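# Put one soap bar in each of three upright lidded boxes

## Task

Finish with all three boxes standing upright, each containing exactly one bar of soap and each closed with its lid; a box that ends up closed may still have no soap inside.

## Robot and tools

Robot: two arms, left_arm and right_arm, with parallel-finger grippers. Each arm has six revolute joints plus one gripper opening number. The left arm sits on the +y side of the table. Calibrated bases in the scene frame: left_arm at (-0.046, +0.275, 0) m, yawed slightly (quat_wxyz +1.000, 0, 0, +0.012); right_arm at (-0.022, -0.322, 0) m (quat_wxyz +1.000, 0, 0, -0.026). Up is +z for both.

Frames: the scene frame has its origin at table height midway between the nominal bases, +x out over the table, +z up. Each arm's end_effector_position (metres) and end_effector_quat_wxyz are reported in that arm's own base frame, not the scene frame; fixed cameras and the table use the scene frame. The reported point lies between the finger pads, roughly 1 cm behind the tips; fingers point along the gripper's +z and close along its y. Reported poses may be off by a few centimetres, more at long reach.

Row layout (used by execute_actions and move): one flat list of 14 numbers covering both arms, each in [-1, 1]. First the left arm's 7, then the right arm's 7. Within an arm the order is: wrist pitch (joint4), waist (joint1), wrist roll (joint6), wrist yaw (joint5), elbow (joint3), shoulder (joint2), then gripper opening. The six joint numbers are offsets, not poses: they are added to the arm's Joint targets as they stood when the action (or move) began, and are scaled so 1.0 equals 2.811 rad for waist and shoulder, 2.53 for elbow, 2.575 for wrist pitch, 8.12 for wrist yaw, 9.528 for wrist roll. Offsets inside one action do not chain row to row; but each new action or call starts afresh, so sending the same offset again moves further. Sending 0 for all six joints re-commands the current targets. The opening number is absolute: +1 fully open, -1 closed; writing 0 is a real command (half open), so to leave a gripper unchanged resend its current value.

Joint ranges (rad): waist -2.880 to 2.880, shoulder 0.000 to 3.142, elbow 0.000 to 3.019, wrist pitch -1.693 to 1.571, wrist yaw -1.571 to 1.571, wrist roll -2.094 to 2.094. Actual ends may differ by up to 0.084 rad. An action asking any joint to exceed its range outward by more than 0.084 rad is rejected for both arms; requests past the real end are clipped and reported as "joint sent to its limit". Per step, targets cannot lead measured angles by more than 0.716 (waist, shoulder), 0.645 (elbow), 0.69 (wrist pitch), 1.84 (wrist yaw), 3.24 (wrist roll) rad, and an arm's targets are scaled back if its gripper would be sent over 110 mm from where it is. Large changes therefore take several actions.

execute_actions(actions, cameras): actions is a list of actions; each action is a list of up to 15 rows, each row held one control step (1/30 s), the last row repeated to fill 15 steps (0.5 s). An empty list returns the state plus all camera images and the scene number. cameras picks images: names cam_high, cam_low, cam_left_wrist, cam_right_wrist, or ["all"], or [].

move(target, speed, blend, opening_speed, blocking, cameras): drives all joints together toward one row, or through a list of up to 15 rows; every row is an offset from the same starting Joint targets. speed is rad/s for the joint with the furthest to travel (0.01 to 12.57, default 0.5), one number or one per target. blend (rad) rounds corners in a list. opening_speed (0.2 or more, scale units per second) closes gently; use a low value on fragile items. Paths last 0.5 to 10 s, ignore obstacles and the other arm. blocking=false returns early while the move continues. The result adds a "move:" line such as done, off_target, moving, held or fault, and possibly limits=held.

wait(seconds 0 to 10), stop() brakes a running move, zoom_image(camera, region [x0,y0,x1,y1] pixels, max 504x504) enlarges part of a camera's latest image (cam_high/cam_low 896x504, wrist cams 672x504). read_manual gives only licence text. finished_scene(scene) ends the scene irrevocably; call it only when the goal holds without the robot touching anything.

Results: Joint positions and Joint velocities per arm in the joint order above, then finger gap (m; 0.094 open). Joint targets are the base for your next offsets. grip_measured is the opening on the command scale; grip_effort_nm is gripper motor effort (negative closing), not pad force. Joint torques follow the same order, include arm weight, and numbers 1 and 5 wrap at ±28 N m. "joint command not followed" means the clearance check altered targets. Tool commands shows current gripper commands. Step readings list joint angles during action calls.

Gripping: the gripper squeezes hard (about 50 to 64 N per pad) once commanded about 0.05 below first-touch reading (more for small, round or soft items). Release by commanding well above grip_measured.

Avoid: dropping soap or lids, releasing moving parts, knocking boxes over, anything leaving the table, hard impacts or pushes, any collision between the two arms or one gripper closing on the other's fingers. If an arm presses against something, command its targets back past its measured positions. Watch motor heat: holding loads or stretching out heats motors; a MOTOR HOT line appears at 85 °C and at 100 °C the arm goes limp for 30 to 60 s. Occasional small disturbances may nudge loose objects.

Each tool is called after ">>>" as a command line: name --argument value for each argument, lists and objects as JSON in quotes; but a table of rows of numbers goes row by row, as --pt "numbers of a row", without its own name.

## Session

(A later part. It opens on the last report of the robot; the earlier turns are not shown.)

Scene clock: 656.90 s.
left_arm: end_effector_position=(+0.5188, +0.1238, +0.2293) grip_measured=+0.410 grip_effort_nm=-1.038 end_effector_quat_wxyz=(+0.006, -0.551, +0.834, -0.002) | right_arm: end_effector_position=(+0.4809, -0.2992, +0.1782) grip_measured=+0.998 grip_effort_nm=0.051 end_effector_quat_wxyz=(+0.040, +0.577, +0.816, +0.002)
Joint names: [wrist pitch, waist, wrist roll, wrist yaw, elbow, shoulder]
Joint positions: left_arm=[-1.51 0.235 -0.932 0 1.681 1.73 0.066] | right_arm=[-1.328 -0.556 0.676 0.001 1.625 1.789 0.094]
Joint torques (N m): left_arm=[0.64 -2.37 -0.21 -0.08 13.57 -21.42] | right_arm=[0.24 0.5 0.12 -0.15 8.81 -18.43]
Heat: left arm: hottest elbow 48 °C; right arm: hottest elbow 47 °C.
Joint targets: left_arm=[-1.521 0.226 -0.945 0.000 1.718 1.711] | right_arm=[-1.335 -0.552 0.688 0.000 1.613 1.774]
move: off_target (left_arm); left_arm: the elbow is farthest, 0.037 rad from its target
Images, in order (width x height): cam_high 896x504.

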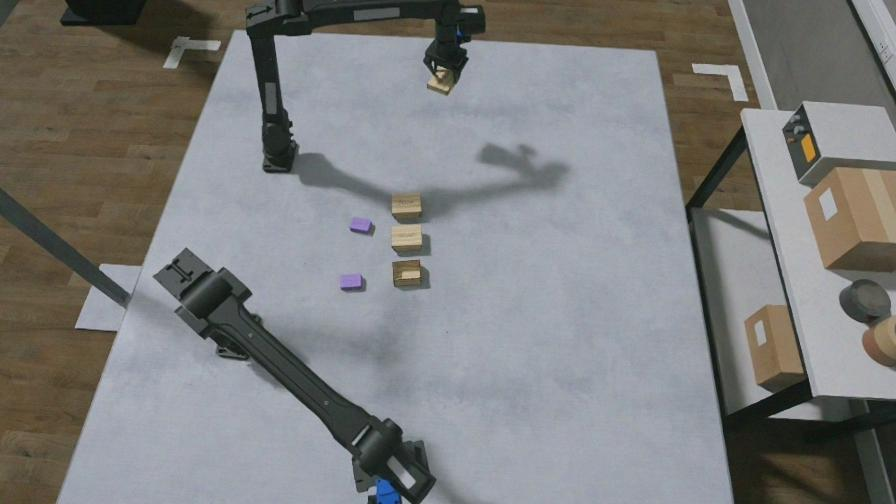

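>>> move --target '[0,0,0,0,0,0,0.25,0.0272,0.4312,-0.0255,0,-0.281,-0.2078,1]' --speed 0.8 --cameras '["cam_right_wrist","cam_high"]'

Scene clock: 681.83 s.
left_arm: end_effector_position=(+0.5187, +0.1238, +0.2293) grip_measured=+0.410 grip_effort_nm=-1.033 end_effector_quat_wxyz=(+0.006, -0.551, +0.834, -0.002) | right_arm: end_effector_position=(+0.2515, +0.1931, +0.1549) grip_measured=+0.998 grip_effort_nm=0.051 end_effector_quat_wxyz=(+0.005, -0.098, +0.995, +0.003)
Joint names: [wrist pitch, waist, wrist roll, wrist yaw, elbow, shoulder]
Joint positions: left_arm=[-1.51 0.235 -0.932 0 1.681 1.73 0.066] | right_arm=[-1.275 0.656 0.459 0 0.915 1.199 0.094]
Joint torques (N m): left_arm=[0.64 -2.32 -0.21 -0.08 13.56 -21.42] | right_arm=[0.75 0.44 -0.08 -0.13 8.4 -8.29]
Heat: left arm: hottest elbow 50 °C; right arm: hottest elbow 48 °C.
Joint targets: left_arm=[-1.521 0.226 -0.945 0.000 1.718 1.711] | right_arm=[-1.265 0.661 0.445 0.000 0.903 1.189]
move: off_target (left_arm); left_arm: the elbow is farthest, 0.037 rad from its target
Images, in order (width x height): cam_high 896x504, cam_right_wrist 672x504.

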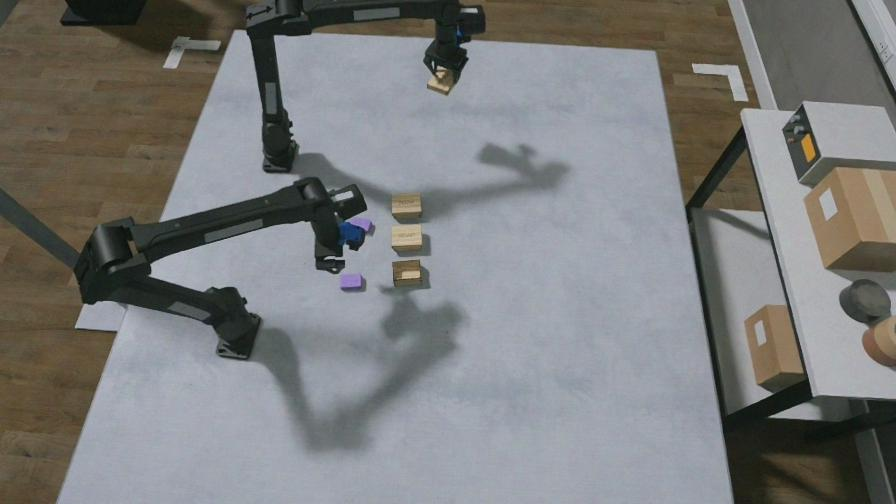

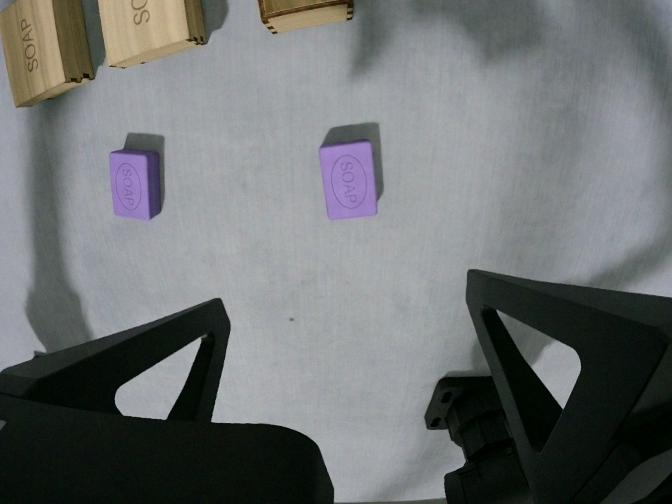

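>>> move --target '[0,0,0,0,0,0,0.25,0.1212,-0.0235,-0.0091,0,-0.0589,0.0722,1]' --speed 0.35 --cameras '["cam_right_wrist"]'

Scene clock: 699.10 s.
left_arm: end_effector_position=(+0.5187, +0.1238, +0.2293) grip_measured=+0.410 grip_effort_nm=-1.043 end_effector_quat_wxyz=(+0.006, -0.551, +0.834, -0.002) | right_arm: end_effector_position=(+0.2687, +0.1839, +0.0483) grip_measured=+0.998 grip_effort_nm=0.042 end_effector_quat_wxyz=(-0.004, -0.115, +0.993, -0.002)
Joint names: [wrist pitch, waist, wrist roll, wrist yaw, elbow, shoulder]
Joint positions: left_arm=[-1.51 0.235 -0.932 0 1.681 1.73 0.066] | right_arm=[-0.962 0.602 0.372 0 0.762 1.379 0.094]
Joint torques (N m): left_arm=[0.65 -2.32 -0.21 -0.08 13.56 -21.42] | right_arm=[0.76 -0.56 -0.13 -0.14 7.25 -7.82]
Motor temperatures (°C): left_arm=[27 28 29 28 51 42 33] | right_arm=[29 32 28 30 47 38 30]
Heat: left arm: hottest elbow 51 °C; right arm: hottest elbow 47 °C.
Joint targets: left_arm=[-1.521 0.226 -0.945 0.000 1.718 1.711] | right_arm=[-0.953 0.595 0.358 0.000 0.753 1.392]
move: off_target (left_arm); left_arm: the elbow is farthest, 0.037 rad from its target
Images, in order (width x height): cam_right_wrist 672x504.

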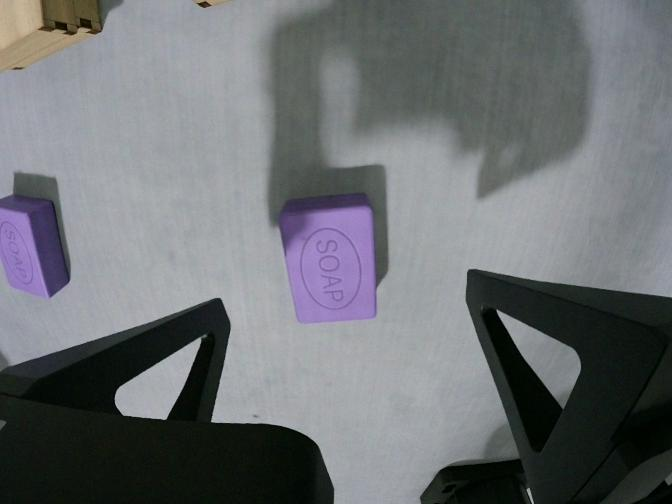

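>>> move --target '[0,0,0,0,0,0,0.25,0.0334,0.0092,0,0,-0.0119,0.0206,1]' --speed 0.15

>>> move --target '[0,0,0,0,0,0,0.25,0,0,0,0,0,0,-0.35]' --opening_speed 0.4 --cameras '["cam_right_wrist"]'

Scene clock: 714.40 s.
left_arm: end_effector_position=(+0.5187, +0.1238, +0.2293) grip_measured=+0.410 grip_effort_nm=-1.038 end_effector_quat_wxyz=(+0.006, -0.551, +0.834, -0.002) | right_arm: end_effector_position=(+0.2686, +0.1886, +0.0231) grip_measured=+0.998 grip_effort_nm=0.046 end_effector_quat_wxyz=(-0.002, -0.121, +0.993, -0.001)
Joint names: [wrist pitch, waist, wrist roll, wrist yaw, elbow, shoulder]
Joint positions: left_arm=[-1.51 0.235 -0.932 0 1.681 1.73 0.066] | right_arm=[-0.876 0.614 0.371 0 0.734 1.433 0.094]
Joint torques (N m): left_arm=[0.64 -2.32 -0.21 -0.08 13.56 -21.42] | right_arm=[0.65 0.67 -0.11 -0.14 6.64 -7.88]
Heat: left arm: hottest elbow 51 °C; right arm: hottest elbow 47 °C.
Joint targets: left_arm=[-1.521 0.226 -0.945 0.000 1.718 1.711] | right_arm=[-0.867 0.621 0.358 0.000 0.723 1.450]
move: off_target (left_arm); left_arm: the elbow is farthest, 0.037 rad from its target

Scene clock: 718.00 s.
left_arm: end_effector_position=(+0.5187, +0.1238, +0.2293) grip_measured=+0.410 grip_effort_nm=-1.038 end_effector_quat_wxyz=(+0.006, -0.551, +0.834, -0.002) | right_arm: end_effector_position=(+0.2686, +0.1886, +0.0231) grip_measured=-0.234 grip_effort_nm=-1.043 end_effector_quat_wxyz=(-0.002, -0.121, +0.993, -0.001)
Joint names: [wrist pitch, waist, wrist roll, wrist yaw, elbow, shoulder]
Joint positions: left_arm=[-1.51 0.235 -0.932 0 1.681 1.73 0.066] | right_arm=[-0.876 0.614 0.371 0 0.734 1.433 0.036]
Joint torques (N m): left_arm=[0.64 -2.37 -0.21 -0.08 13.56 -21.42] | right_arm=[0.7 0.67 -0.11 -0.14 6.64 -7.88]
Heat: left arm: hottest elbow 52 °C; right arm: hottest elbow 46 °C.
Joint targets: left_arm=[-1.521 0.226 -0.945 0.000 1.718 1.711] | right_arm=[-0.867 0.621 0.358 0.000 0.723 1.450]
move: off_target (left_arm); left_arm: the elbow is farthest, 0.037 rad from its target
Images, in order (width x height): cam_right_wrist 672x504.

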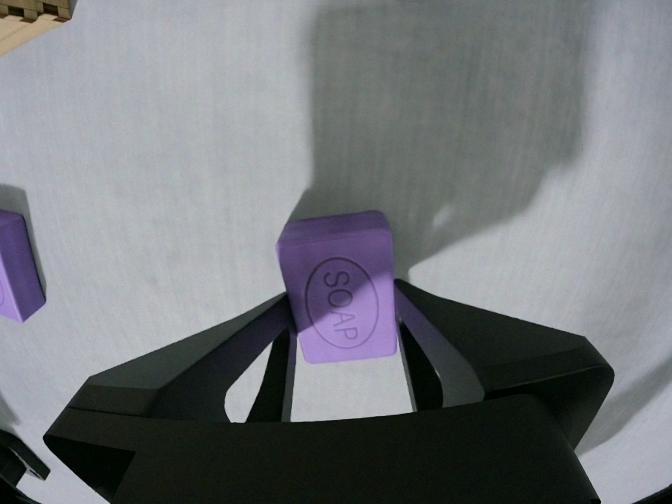

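>>> move --pt "0 0 0 0 0 0 0.25 -0.0505 0 0 0 0.0316 -0.0711 -0.35" --pt "0 0 0 0 0 0 0.25 -0.1289 -0.0455 -0.0052 0 0.2466 0.0882 -0.35" --speed '[0.25,0.4]' --blend 0.02 --cameras '["cam_right_wrist","cam_low","cam_high"]'

>>> zoom_image --camera "cam_low" --region '[480, 230, 580, 305]'

>>> zoom_image --camera "cam_high" --region '[360, 215, 450, 305]'

>>> zoom_image --camera "cam_right_wrist" --region '[220, 110, 460, 360]'

Scene clock: 754.17 s.
left_arm: end_effector_position=(+0.5187, +0.1238, +0.2293) grip_measured=+0.410 grip_effort_nm=-1.043 end_effector_quat_wxyz=(+0.006, -0.551, +0.834, -0.002) | right_arm: end_effector_position=(+0.4224, +0.2291, +0.1080) grip_measured=-0.236 grip_effort_nm=-1.087 end_effector_quat_wxyz=(-0.005, -0.088, +0.996, -0.003)
Joint names: [wrist pitch, waist, wrist roll, wrist yaw, elbow, shoulder]
Joint positions: left_arm=[-1.51 0.235 -0.932 0 1.681 1.73 0.066] | right_arm=[-1.191 0.498 0.323 0 1.288 1.68 0.036]
Joint torques (N m): left_arm=[0.65 -2.32 -0.21 -0.08 13.55 -21.48] | right_arm=[0.14 -0.44 -0.09 -0.14 13.98 -13.33]
Heat: left arm: hottest elbow 53 °C; right arm: hottest elbow 46 °C.
Joint targets: left_arm=[-1.521 0.226 -0.945 0.000 1.718 1.711] | right_arm=[-1.199 0.493 0.309 0.000 1.347 1.698]
move: off_target (left_arm, right_arm); left_arm: the elbow is farthest, 0.037 rad from its target; right_arm: the elbow is farthest, 0.059 rad from its target
Images, in order (width x height): cam_high 896x504, cam_low 896x504, cam_right_wrist 672x504.

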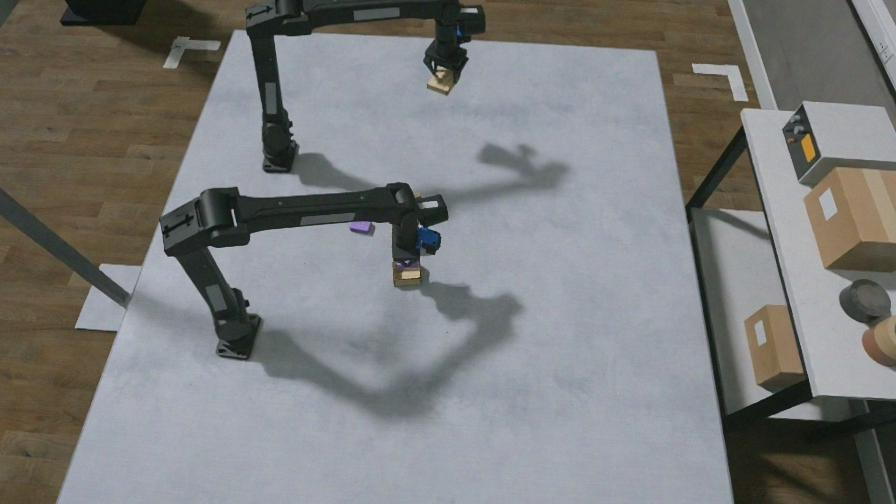

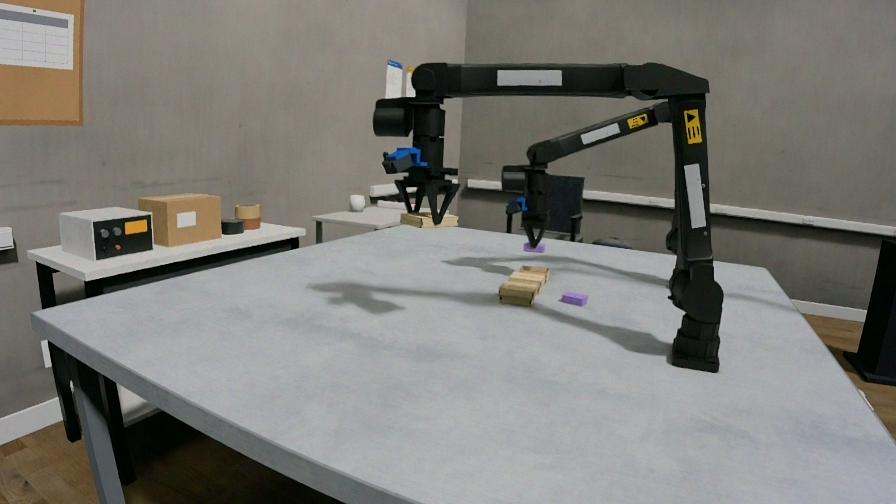

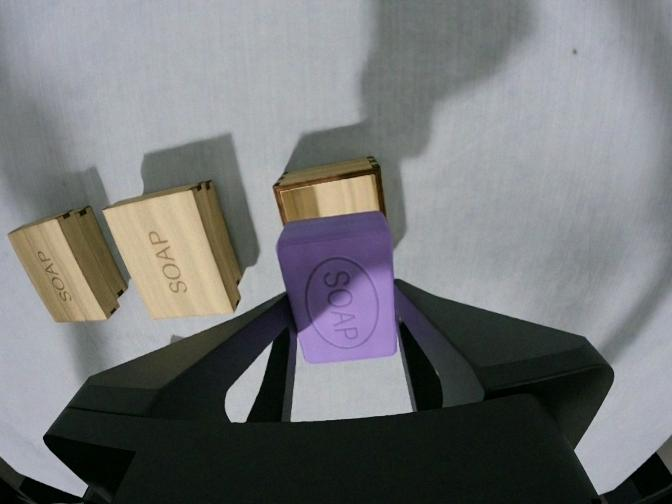

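Scaled by 5.040 from the camera's 896x504 image, which has a finer 1280x720 frame.

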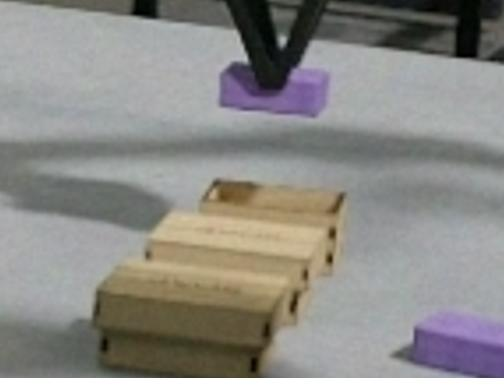

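Scaled by 5.600 from the camera's 896x504 image, which has a finer 1280x720 frame.

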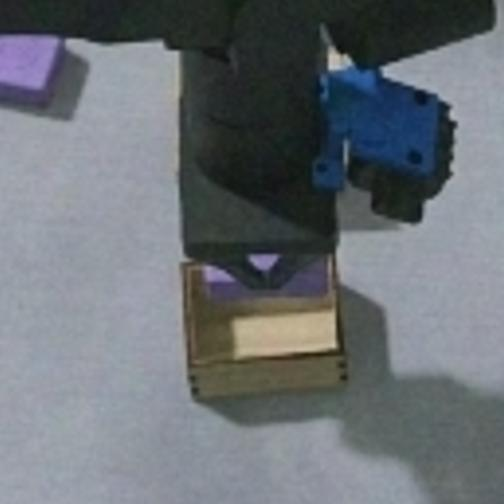

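Scaled by 2.016 from the camera's 672x504 image, which has a finer 960x720 frame.

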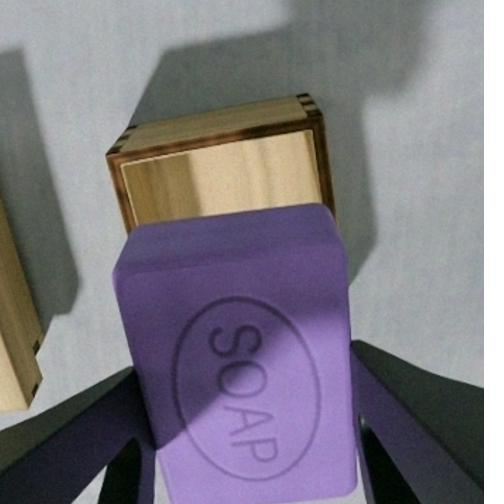

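>>> move --target '[0,0,0,0,0,0,0.25,0.0408,0.0085,-0.0015,0,-0.051,0.0071,-0.35]' --speed 0.2 --cameras '["cam_right_wrist","cam_low","cam_high"]'

>>> zoom_image --camera "cam_low" --region '[480, 230, 580, 305]'

>>> zoom_image --camera "cam_high" --region '[360, 215, 450, 305]'

>>> zoom_image --camera "cam_right_wrist" --region '[220, 130, 460, 380]'

Scene clock: 792.37 s.
left_arm: end_effector_position=(+0.5187, +0.1238, +0.2293) grip_measured=+0.410 grip_effort_nm=-1.033 end_effector_quat_wxyz=(+0.006, -0.551, +0.834, -0.002) | right_arm: end_effector_position=(+0.4155, +0.2320, +0.0758) grip_measured=-0.236 grip_effort_nm=-1.082 end_effector_quat_wxyz=(-0.004, -0.101, +0.995, -0.002)
Joint names: [wrist pitch, waist, wrist roll, wrist yaw, elbow, shoulder]
Joint positions: left_arm=[-1.51 0.235 -0.932 0 1.681 1.73 0.066] | right_arm=[-1.103 0.51 0.308 0 1.225 1.702 0.036]
Joint torques (N m): left_arm=[0.64 -2.37 -0.21 -0.08 13.57 -21.42] | right_arm=[0.7 0.62 -0.12 -0.14 8.06 -13.98]
Motor temperatures (°C): left_arm=[27 28 29 28 54 42 33] | right_arm=[29 31 28 30 52 34 32]
Heat: left arm: hottest elbow 54 °C; right arm: hottest elbow 52 °C.
Joint targets: left_arm=[-1.521 0.226 -0.945 0.000 1.718 1.711] | right_arm=[-1.094 0.517 0.295 0.000 1.218 1.718]
move: off_target (left_arm); left_arm: the elbow is farthest, 0.037 rad from its target
Images, in order (width x height): cam_high 896x504, cam_low 896x504, cam_right_wrist 672x504.

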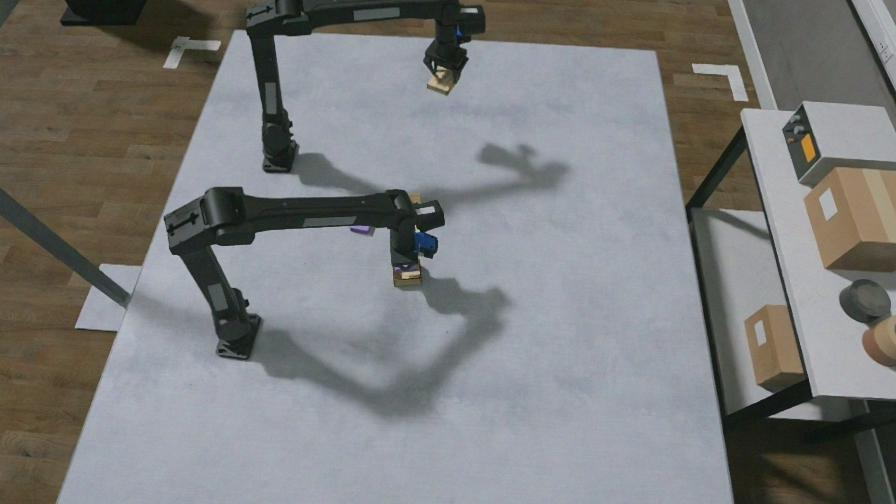

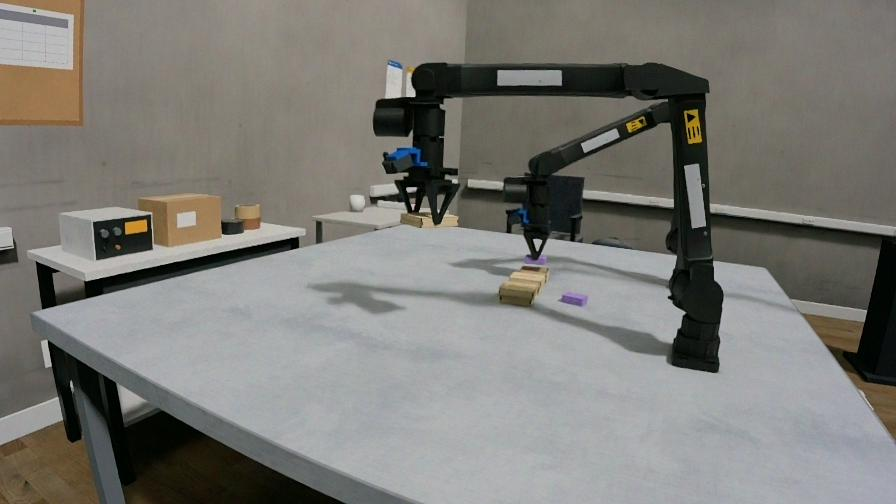

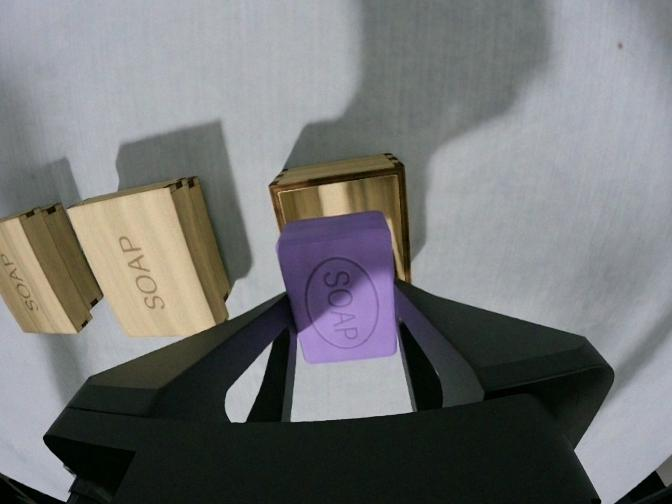

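Scaled by 5.040 from the camera's 896x504 image, which has a finer 1280x720 frame.

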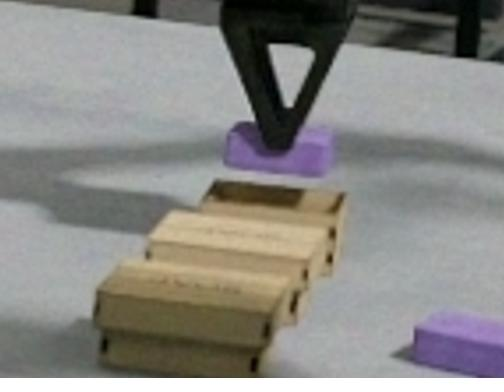

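Scaled by 5.600 from the camera's 896x504 image, which has a finer 1280x720 frame.

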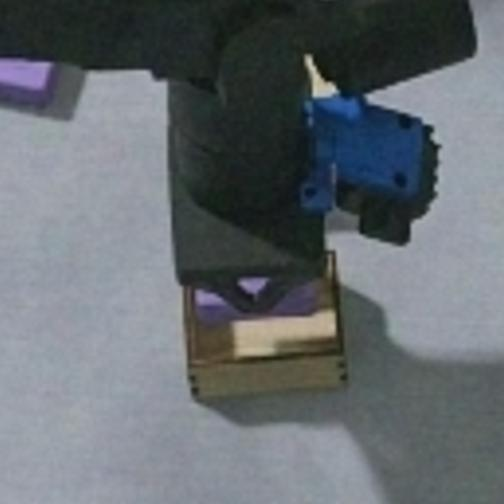

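Scaled by 2.016 from the camera's 672x504 image, which has a finer 960x720 frame.

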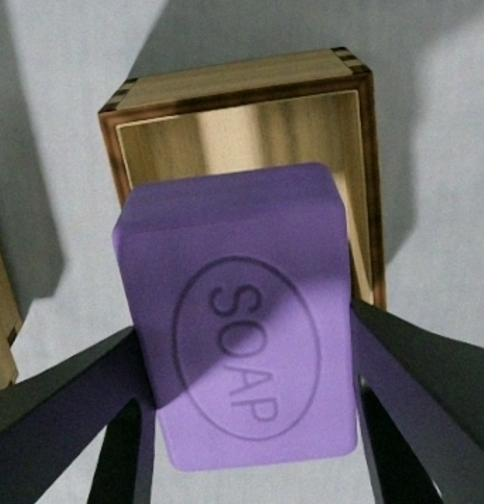

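>>> move --target '[0,0,0,0,0,0,0.25,0.0179,-0.0069,-0.0038,0,-0.0095,0.0075,-0.35]' --speed 0.12 --cameras '["cam_right_wrist","cam_high"]'

>>> zoom_image --camera "cam_high" --region '[360, 215, 450, 305]'

>>> zoom_image --camera "cam_right_wrist" --region '[220, 130, 460, 380]'

Scene clock: 815.53 s.
left_arm: end_effector_position=(+0.5187, +0.1238, +0.2293) grip_measured=+0.410 grip_effort_nm=-1.038 end_effector_quat_wxyz=(+0.006, -0.551, +0.834, -0.002) | right_arm: end_effector_position=(+0.4175, +0.2293, +0.0600) grip_measured=-0.236 grip_effort_nm=-1.077 end_effector_quat_wxyz=(-0.002, -0.115, +0.993, -0.001)
Joint names: [wrist pitch, waist, wrist roll, wrist yaw, elbow, shoulder]
Joint positions: left_arm=[-1.51 0.235 -0.932 0 1.681 1.73 0.066] | right_arm=[-1.057 0.503 0.272 0 1.203 1.72 0.036]
Joint torques (N m): left_arm=[0.64 -2.37 -0.21 -0.08 13.56 -21.48] | right_arm=[0.69 -0.56 -0.08 -0.15 7.77 -13.33]
Heat: left arm: hottest elbow 54 °C; right arm: hottest elbow 51 °C.
Joint targets: left_arm=[-1.521 0.226 -0.945 0.000 1.718 1.711] | right_arm=[-1.048 0.497 0.258 0.000 1.194 1.739]
move: off_target (left_arm); left_arm: the elbow is farthest, 0.037 rad from its target
Images, in order (width x height): cam_high 896x504, cam_right_wrist 672x504.

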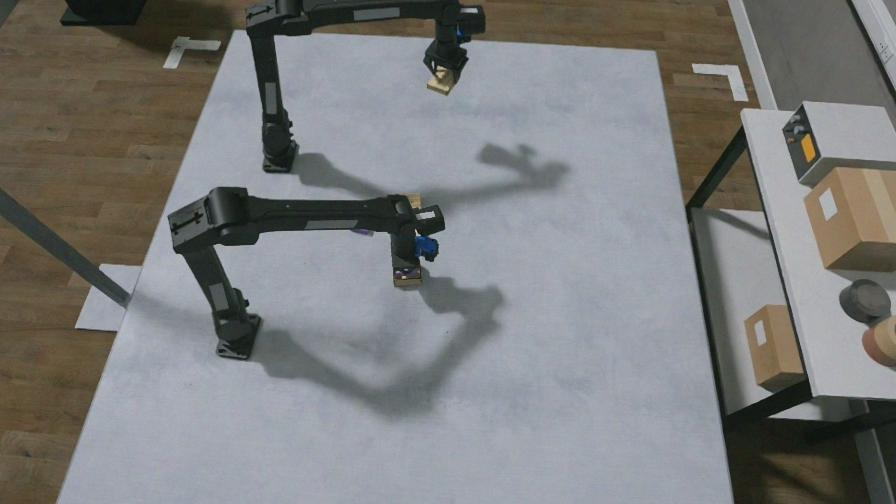

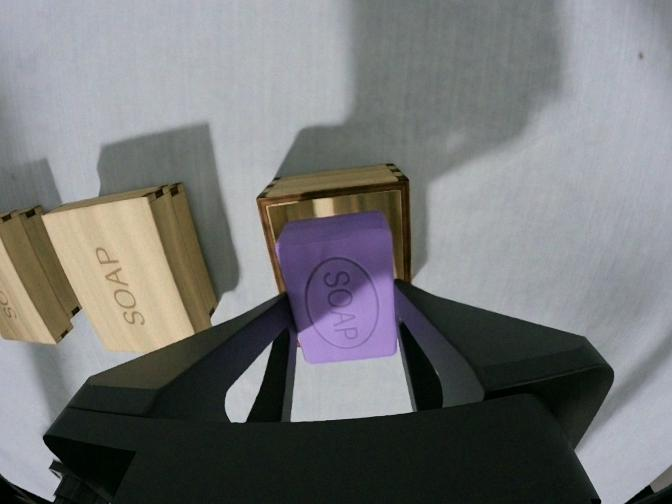

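Scaled by 5.600 from the camera's 896x504 image, which has a finer 1280x720 frame.

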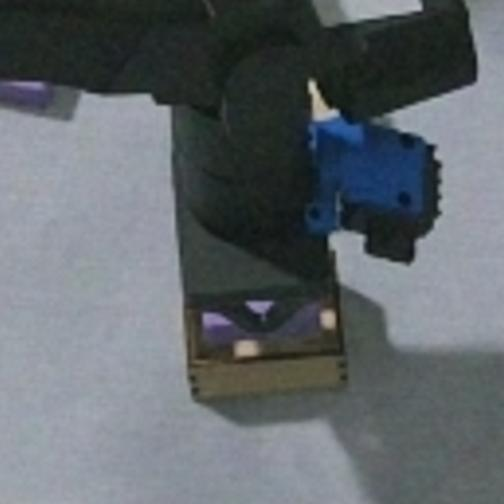

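Scaled by 2.016 from the camera's 672x504 image, which has a finer 960x720 frame.

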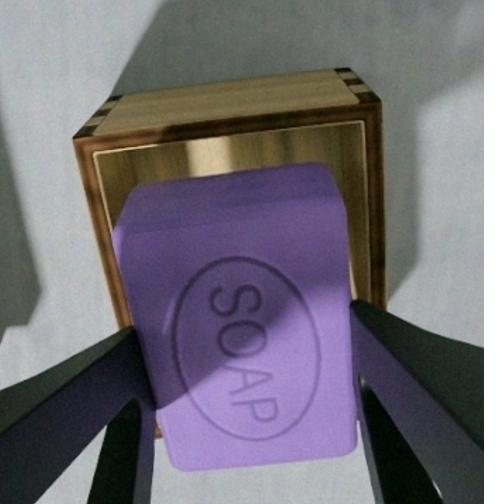

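>>> move --pt "0 0 0 0 0 0 0.25 0 -0.0018 0.0038 0 0 0 -0.35" --pt "0 0 0 0 0 0 0.25 0.0148 -0.0018 0.0038 0 -0.0067 0.0075 -0.35" --speed 0.1 --cameras '["cam_right_wrist","cam_low"]'

>>> zoom_image --camera "cam_low" --region '[490, 240, 570, 300]'

>>> zoom_image --camera "cam_right_wrist" --region '[220, 130, 460, 380]'

Scene clock: 840.93 s.
left_arm: end_effector_position=(+0.5187, +0.1238, +0.2293) grip_measured=+0.410 grip_effort_nm=-1.043 end_effector_quat_wxyz=(+0.006, -0.551, +0.834, -0.002) | right_arm: end_effector_position=(+0.4185, +0.2276, +0.0446) grip_measured=-0.236 grip_effort_nm=-1.087 end_effector_quat_wxyz=(-0.002, -0.109, +0.994, -0.001)
Joint names: [wrist pitch, waist, wrist roll, wrist yaw, elbow, shoulder]
Joint positions: left_arm=[-1.51 0.235 -0.932 0 1.681 1.73 0.066] | right_arm=[-1.019 0.499 0.281 0 1.185 1.742 0.036]
Joint torques (N m): left_arm=[0.64 -2.32 -0.21 -0.08 13.56 -21.42] | right_arm=[0.75 -0.62 0.12 -0.15 7.61 -13.04]
Motor temperatures (°C): left_arm=[27 28 29 28 55 42 33] | right_arm=[29 31 28 30 50 35 32]
Heat: left arm: hottest elbow 55 °C; right arm: hottest elbow 50 °C.
Joint targets: left_arm=[-1.521 0.226 -0.945 0.000 1.718 1.711] | right_arm=[-1.010 0.492 0.294 0.000 1.177 1.760]
move: off_target (left_arm); left_arm: the elbow is farthest, 0.037 rad from its target
Images, in order (width x height): cam_low 896x504, cam_right_wrist 672x504.

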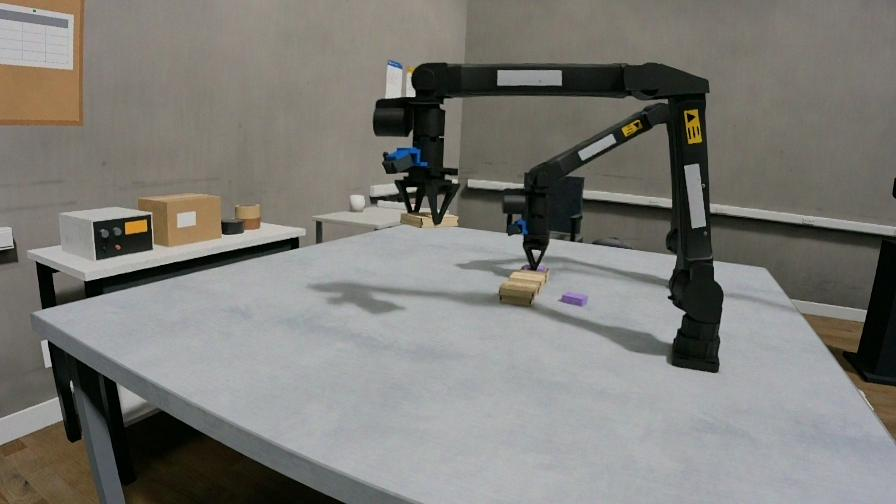

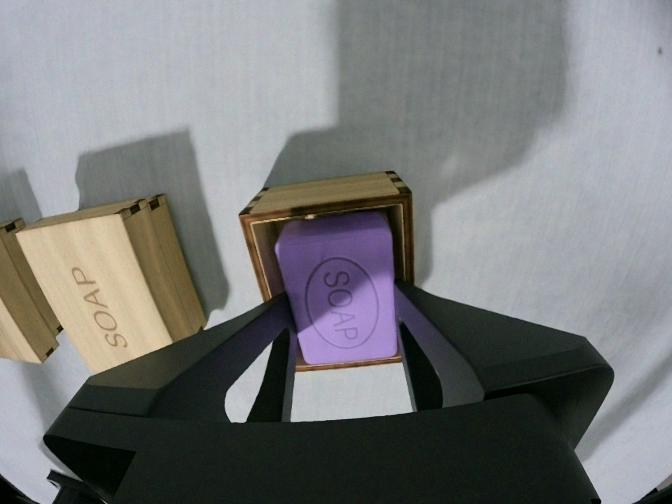

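Scaled by 6.300 from the camera's 896x504 image, which has a finer 1280x720 frame.

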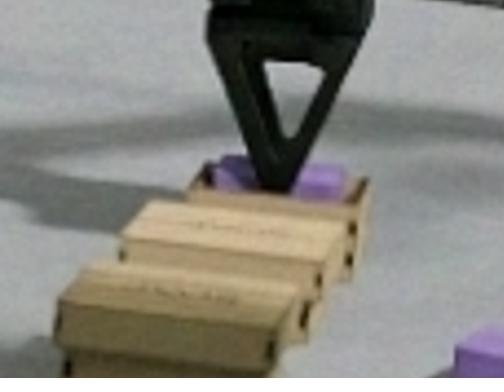

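Scaled by 2.016 from the camera's 672x504 image, which has a finer 960x720 frame.

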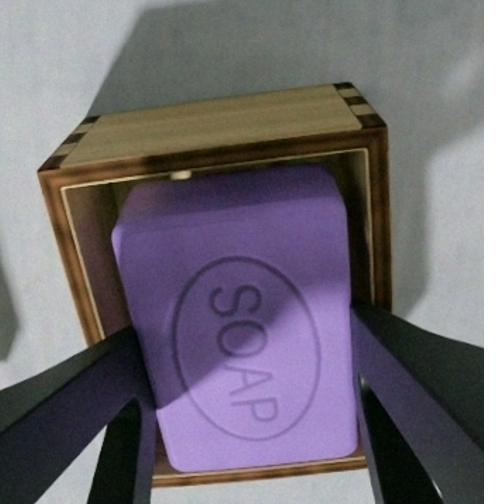

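>>> move --target '[0,0,0,0,0,0,0.25,0.0136,0,0,0,-0.0058,0.0084,-0.35]' --speed 0.1 --cameras '["cam_right_wrist"]'

>>> zoom_image --camera "cam_right_wrist" --region '[220, 150, 460, 400]'

Scene clock: 855.17 s.
left_arm: end_effector_position=(+0.5187, +0.1238, +0.2293) grip_measured=+0.410 grip_effort_nm=-1.033 end_effector_quat_wxyz=(+0.006, -0.551, +0.834, -0.002) | right_arm: end_effector_position=(+0.4186, +0.2277, +0.0298) grip_measured=-0.236 grip_effort_nm=-1.082 end_effector_quat_wxyz=(-0.003, -0.109, +0.994, -0.001)
Joint names: [wrist pitch, waist, wrist roll, wrist yaw, elbow, shoulder]
Joint positions: left_arm=[-1.51 0.235 -0.932 0 1.681 1.73 0.066] | right_arm=[-0.984 0.499 0.281 0 1.171 1.764 0.036]
Joint torques (N m): left_arm=[0.62 -2.32 -0.21 -0.08 13.56 -21.42] | right_arm=[0.77 -0.56 0.13 -0.14 7.35 -13.51]
Motor temperatures (°C): left_arm=[27 28 29 28 55 42 33] | right_arm=[29 31 28 30 49 35 32]
Heat: left arm: hottest elbow 55 °C; right arm: hottest elbow 49 °C.
Joint targets: left_arm=[-1.521 0.226 -0.945 0.000 1.718 1.711] | right_arm=[-0.975 0.492 0.294 0.000 1.162 1.784]
move: off_target (left_arm); left_arm: the elbow is farthest, 0.037 rad from its target
Images, in order (width x height): cam_right_wrist 672x504.

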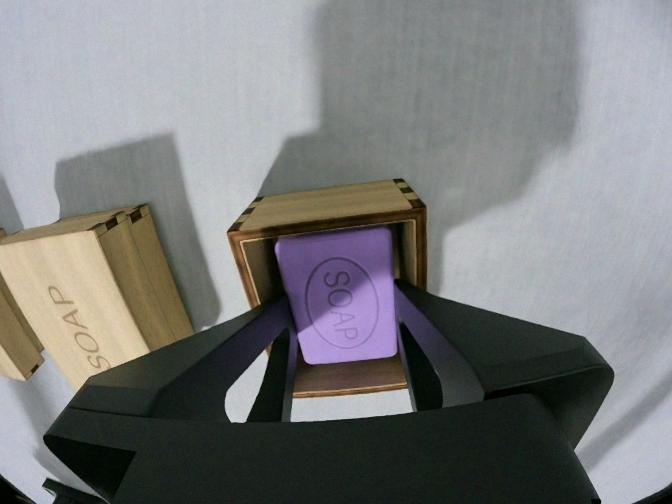

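Scaled by 2.016 from the camera's 672x504 image, which has a finer 960x720 frame.

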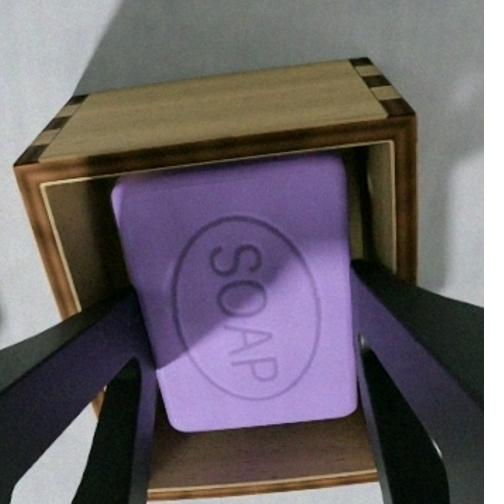

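>>> move --pt "0 0 0 0 0 0 0.25 0 0 0 0 0 -0.0145 -0.35" --pt "0 0 0 0 0 0 0.25 0 0 0 0 0 -0.0145 -0.15" --speed 0.1 --opening_speed 0.2 --cameras '["cam_right_wrist"]'

>>> zoom_image --camera "cam_right_wrist" --region '[220, 150, 460, 400]'

Scene clock: 863.43 s.
left_arm: end_effector_position=(+0.5187, +0.1238, +0.2293) grip_measured=+0.410 grip_effort_nm=-1.043 end_effector_quat_wxyz=(+0.006, -0.551, +0.834, -0.002) | right_arm: end_effector_position=(+0.4189, +0.2279, +0.0314) grip_measured=-0.157 grip_effort_nm=0.291 end_effector_quat_wxyz=(-0.001, -0.109, +0.994, -0.001)
Joint names: [wrist pitch, waist, wrist roll, wrist yaw, elbow, shoulder]
Joint positions: left_arm=[-1.51 0.235 -0.932 0 1.681 1.73 0.066] | right_arm=[-0.984 0.499 0.281 0 1.171 1.761 0.04]
Joint torques (N m): left_arm=[0.65 -2.32 -0.21 -0.08 13.56 -21.42] | right_arm=[0.7 -0.62 0.13 -0.14 7.36 -16.44]
Motor temperatures (°C): left_arm=[27 28 29 28 55 42 33] | right_arm=[29 31 28 30 48 35 32]
Heat: left arm: hottest elbow 55 °C; right arm: hottest elbow 48 °C.
Joint targets: left_arm=[-1.521 0.226 -0.945 0.000 1.718 1.711] | right_arm=[-0.975 0.492 0.294 0.000 1.162 1.743]
move: off_target (left_arm); left_arm: the elbow is farthest, 0.037 rad from its target
Images, in order (width x height): cam_right_wrist 672x504.

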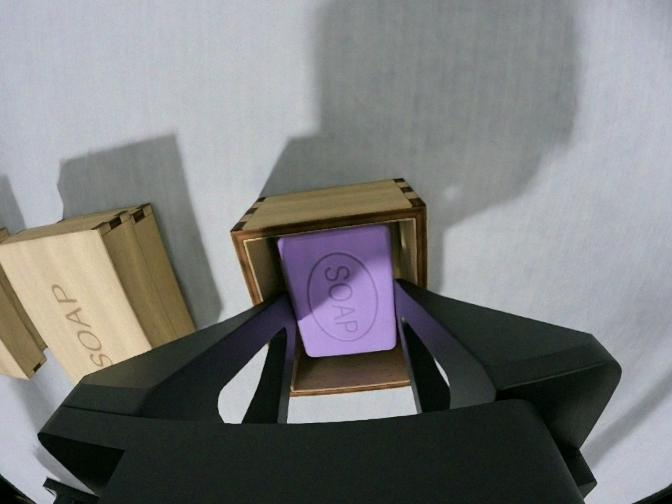

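Scaled by 2.016 from the camera's 672x504 image, which has a finer 960x720 frame.

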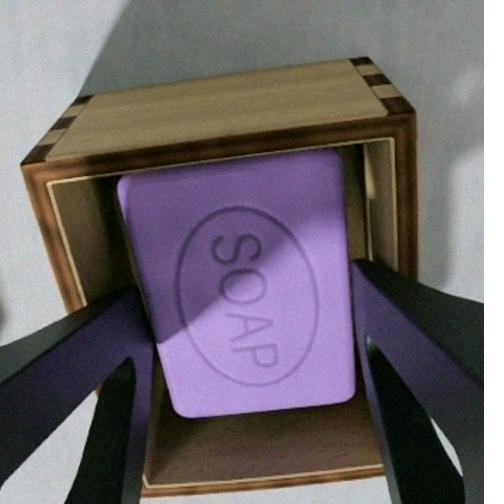

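>>> move --pt "0 0 0 0 0 0 0.25 0 0 0 0 0 0 -0.167" --pt "0 0 0 0 0 0 0.25 -0.0074 0 0 0 0.0233 0 -0.167" --pt "0 0 0 0 0 0 0.25 -0.03 0 0 0 0.036 -0.01 -0.167" --speed 0.1 --opening_speed 0.2 --cameras '["cam_right_wrist"]'

>>> move --pt "0 0 0 0 0 0 0.25 -0.0609 0 0 0 0.0336 -0.0266 -0.167" --pt "0 0 0 0 0 0 0.25 -0.0609 -0.3718 0 0 0.0336 -0.0266 1" --speed '[0.25,0.8]' --blend 0.03

Scene clock: 879.27 s.
left_arm: end_effector_position=(+0.5187, +0.1238, +0.2293) grip_measured=+0.410 grip_effort_nm=-1.028 end_effector_quat_wxyz=(+0.006, -0.551, +0.834, -0.002) | right_arm: end_effector_position=(+0.4208, +0.2287, +0.0563) grip_measured=-0.166 grip_effort_nm=-0.120 end_effector_quat_wxyz=(+0.001, -0.109, +0.994, +0.000)
Joint names: [wrist pitch, waist, wrist roll, wrist yaw, elbow, shoulder]
Joint positions: left_arm=[-1.51 0.235 -0.932 0 1.681 1.73 0.066] | right_arm=[-1.044 0.499 0.281 0 1.203 1.728 0.039]
Joint torques (N m): left_arm=[0.66 -2.32 -0.21 -0.08 13.56 -21.42] | right_arm=[0.06 -0.62 0.13 -0.14 12.77 -15.79]
Motor temperatures (°C): left_arm=[27 28 29 28 55 42 33] | right_arm=[29 31 28 30 47 37 31]
Heat: left arm: hottest elbow 55 °C; right arm: hottest elbow 47 °C.
Joint targets: left_arm=[-1.521 0.226 -0.945 0.000 1.718 1.711] | right_arm=[-1.052 0.492 0.294 0.000 1.254 1.715]
move: off_target (left_arm, right_arm); left_arm: the elbow is farthest, 0.037 rad from its target; right_arm: the elbow is farthest, 0.050 rad from its target
Images, in order (width x height): cam_right_wrist 672x504.

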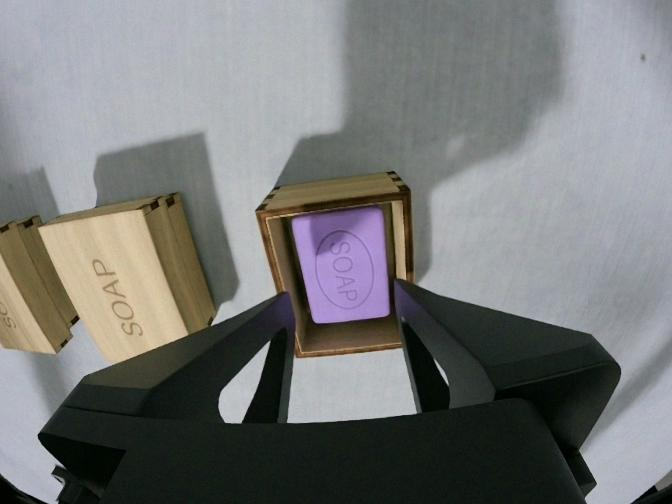

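Scene clock: 882.53 s.
left_arm: end_effector_position=(+0.5187, +0.1238, +0.2293) grip_measured=+0.410 grip_effort_nm=-1.038 end_effector_quat_wxyz=(+0.006, -0.551, +0.834, -0.002) | right_arm: end_effector_position=(+0.4053, -0.2542, +0.1212) grip_measured=+0.997 grip_effort_nm=0.051 end_effector_quat_wxyz=(+0.004, +0.408, +0.913, -0.001)
Joint names: [wrist pitch, waist, wrist roll, wrist yaw, elbow, shoulder]
Joint positions: left_arm=[-1.51 0.235 -0.932 0 1.681 1.73 0.066] | right_arm=[-1.2 -0.559 0.282 0.001 1.287 1.65 0.094]
Joint torques (N m): left_arm=[0.64 -2.37 -0.21 -0.08 13.55 -21.48] | right_arm=[0.08 0.62 0.12 -0.17 13.53 -15.15]
Motor temperatures (°C): left_arm=[27 28 29 28 55 42 33] | right_arm=[29 31 28 30 48 37 31]
Heat: left arm: hottest elbow 55 °C; right arm: hottest elbow 48 °C.
Joint targets: left_arm=[-1.521 0.226 -0.945 0.000 1.718 1.711] | right_arm=[-1.209 -0.553 0.294 0.000 1.339 1.640]
move: off_target (left_arm, right_arm); target 2's new numbers were sent with right_arm's elbow 0.052 rad from that target; left_arm: the elbow is farthest, 0.037 rad from its target; right_arm: the elbow is farthest, 0.052 rad from its target

>>> move --pt "0.06 -0.34 0 0 -0.015 0.06 0.25 0 0 0 0 0 0 1" --pt "0.1064 -0.344 0 0 -0.0229 0.1039 0.25 0 0 0 0 0 0 1" --speed '[0.7,0.15]' --cameras '["cam_left_wrist"]'

>>> zoom_image --camera "cam_left_wrist" --region '[270, 165, 440, 245]'

Scene clock: 896.87 s.
left_arm: end_effector_position=(+0.4400, -0.4051, +0.0893) grip_measured=+0.409 grip_effort_nm=-1.033 end_effector_quat_wxyz=(+0.001, -0.094, +0.996, +0.000) | right_arm: end_effector_position=(+0.4053, -0.2542, +0.1212) grip_measured=+0.998 grip_effort_nm=0.046 end_effector_quat_wxyz=(+0.004, +0.408, +0.913, -0.001)
Joint names: [wrist pitch, waist, wrist roll, wrist yaw, elbow, shoulder]
Joint positions: left_arm=[-1.26 -0.743 -0.932 0 1.668 1.977 0.066] | right_arm=[-1.2 -0.559 0.282 0.001 1.287 1.65 0.094]
Joint torques (N m): left_arm=[1.59 -1.38 -0.21 -0.09 8.96 -20.95] | right_arm=[0.08 0.62 0.12 -0.17 13.52 -15.15]
Motor temperatures (°C): left_arm=[27 28 29 28 55 42 33] | right_arm=[29 31 28 30 53 37 31]
Heat: left arm: hottest elbow 55 °C; right arm: hottest elbow 53 °C.
Joint targets: left_arm=[-1.247 -0.741 -0.945 0.000 1.660 2.003] | right_arm=[-1.209 -0.553 0.294 0.000 1.339 1.640]
move: off_target (right_arm); right_arm: the elbow is farthest, 0.052 rad from its target
Images, in order (width x height): cam_left_wrist 672x504.

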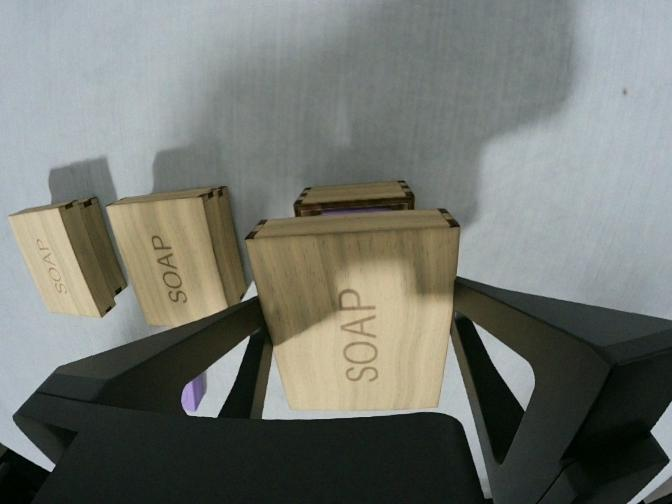

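Scaled by 2.965 from the camera's 672x504 image, which has a finer 960x720 frame.

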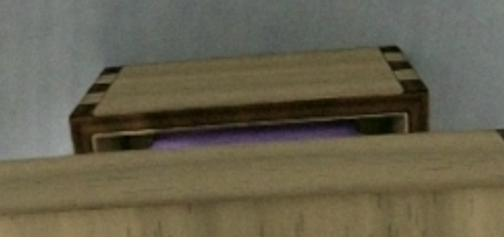

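>>> move --target '[0.0023,-0.0046,-0.0015,0,0,0.003,0.25,0,0,0,0,0,0,1]' --speed 0.08 --cameras '["cam_left_wrist"]'

>>> zoom_image --camera "cam_left_wrist" --region '[270, 165, 440, 245]'

Scene clock: 918.17 s.
left_arm: end_effector_position=(+0.4410, -0.4060, +0.0888) grip_measured=+0.409 grip_effort_nm=-1.033 end_effector_quat_wxyz=(+0.002, -0.100, +0.995, -0.002) | right_arm: end_effector_position=(+0.4053, -0.2542, +0.1212) grip_measured=+0.998 grip_effort_nm=0.051 end_effector_quat_wxyz=(+0.004, +0.408, +0.913, -0.001)
Joint names: [wrist pitch, waist, wrist roll, wrist yaw, elbow, shoulder]
Joint positions: left_arm=[-1.254 -0.743 -0.944 0 1.668 1.978 0.066] | right_arm=[-1.2 -0.559 0.282 0.001 1.287 1.65 0.094]
Joint torques (N m): left_arm=[1.55 -2.32 -0.26 -0.09 9.01 -19.96] | right_arm=[0.08 0.67 0.13 -0.17 13.53 -15.15]
Motor temperatures (°C): left_arm=[27 28 29 28 54 42 33] | right_arm=[29 31 28 30 56 37 31]
Heat: left arm: hottest elbow 54 °C; right arm: hottest elbow 56 °C.
Joint targets: left_arm=[-1.242 -0.754 -0.959 0.000 1.660 2.012] | right_arm=[-1.209 -0.553 0.294 0.000 1.339 1.640]
move: off_target (right_arm); right_arm: the elbow is farthest, 0.052 rad from its target
Images, in order (width x height): cam_left_wrist 672x504.

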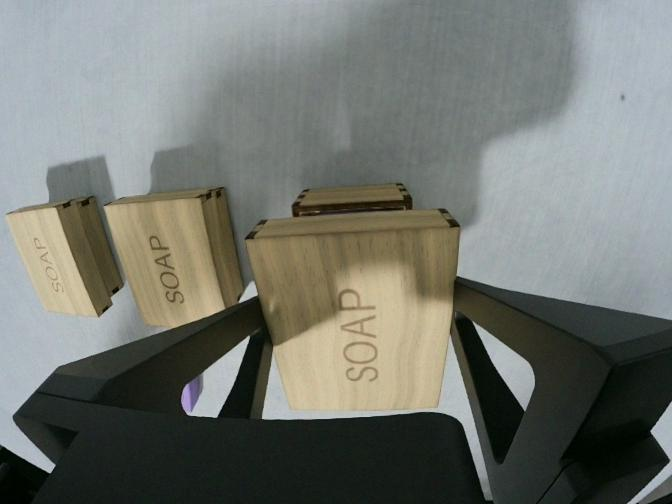

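Scaled by 2.965 from the camera's 672x504 image, which has a finer 960x720 frame.

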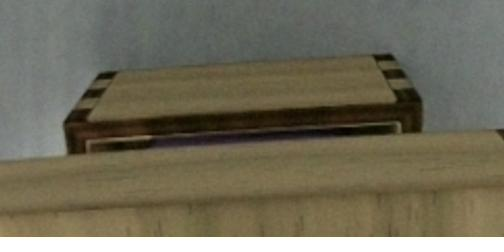

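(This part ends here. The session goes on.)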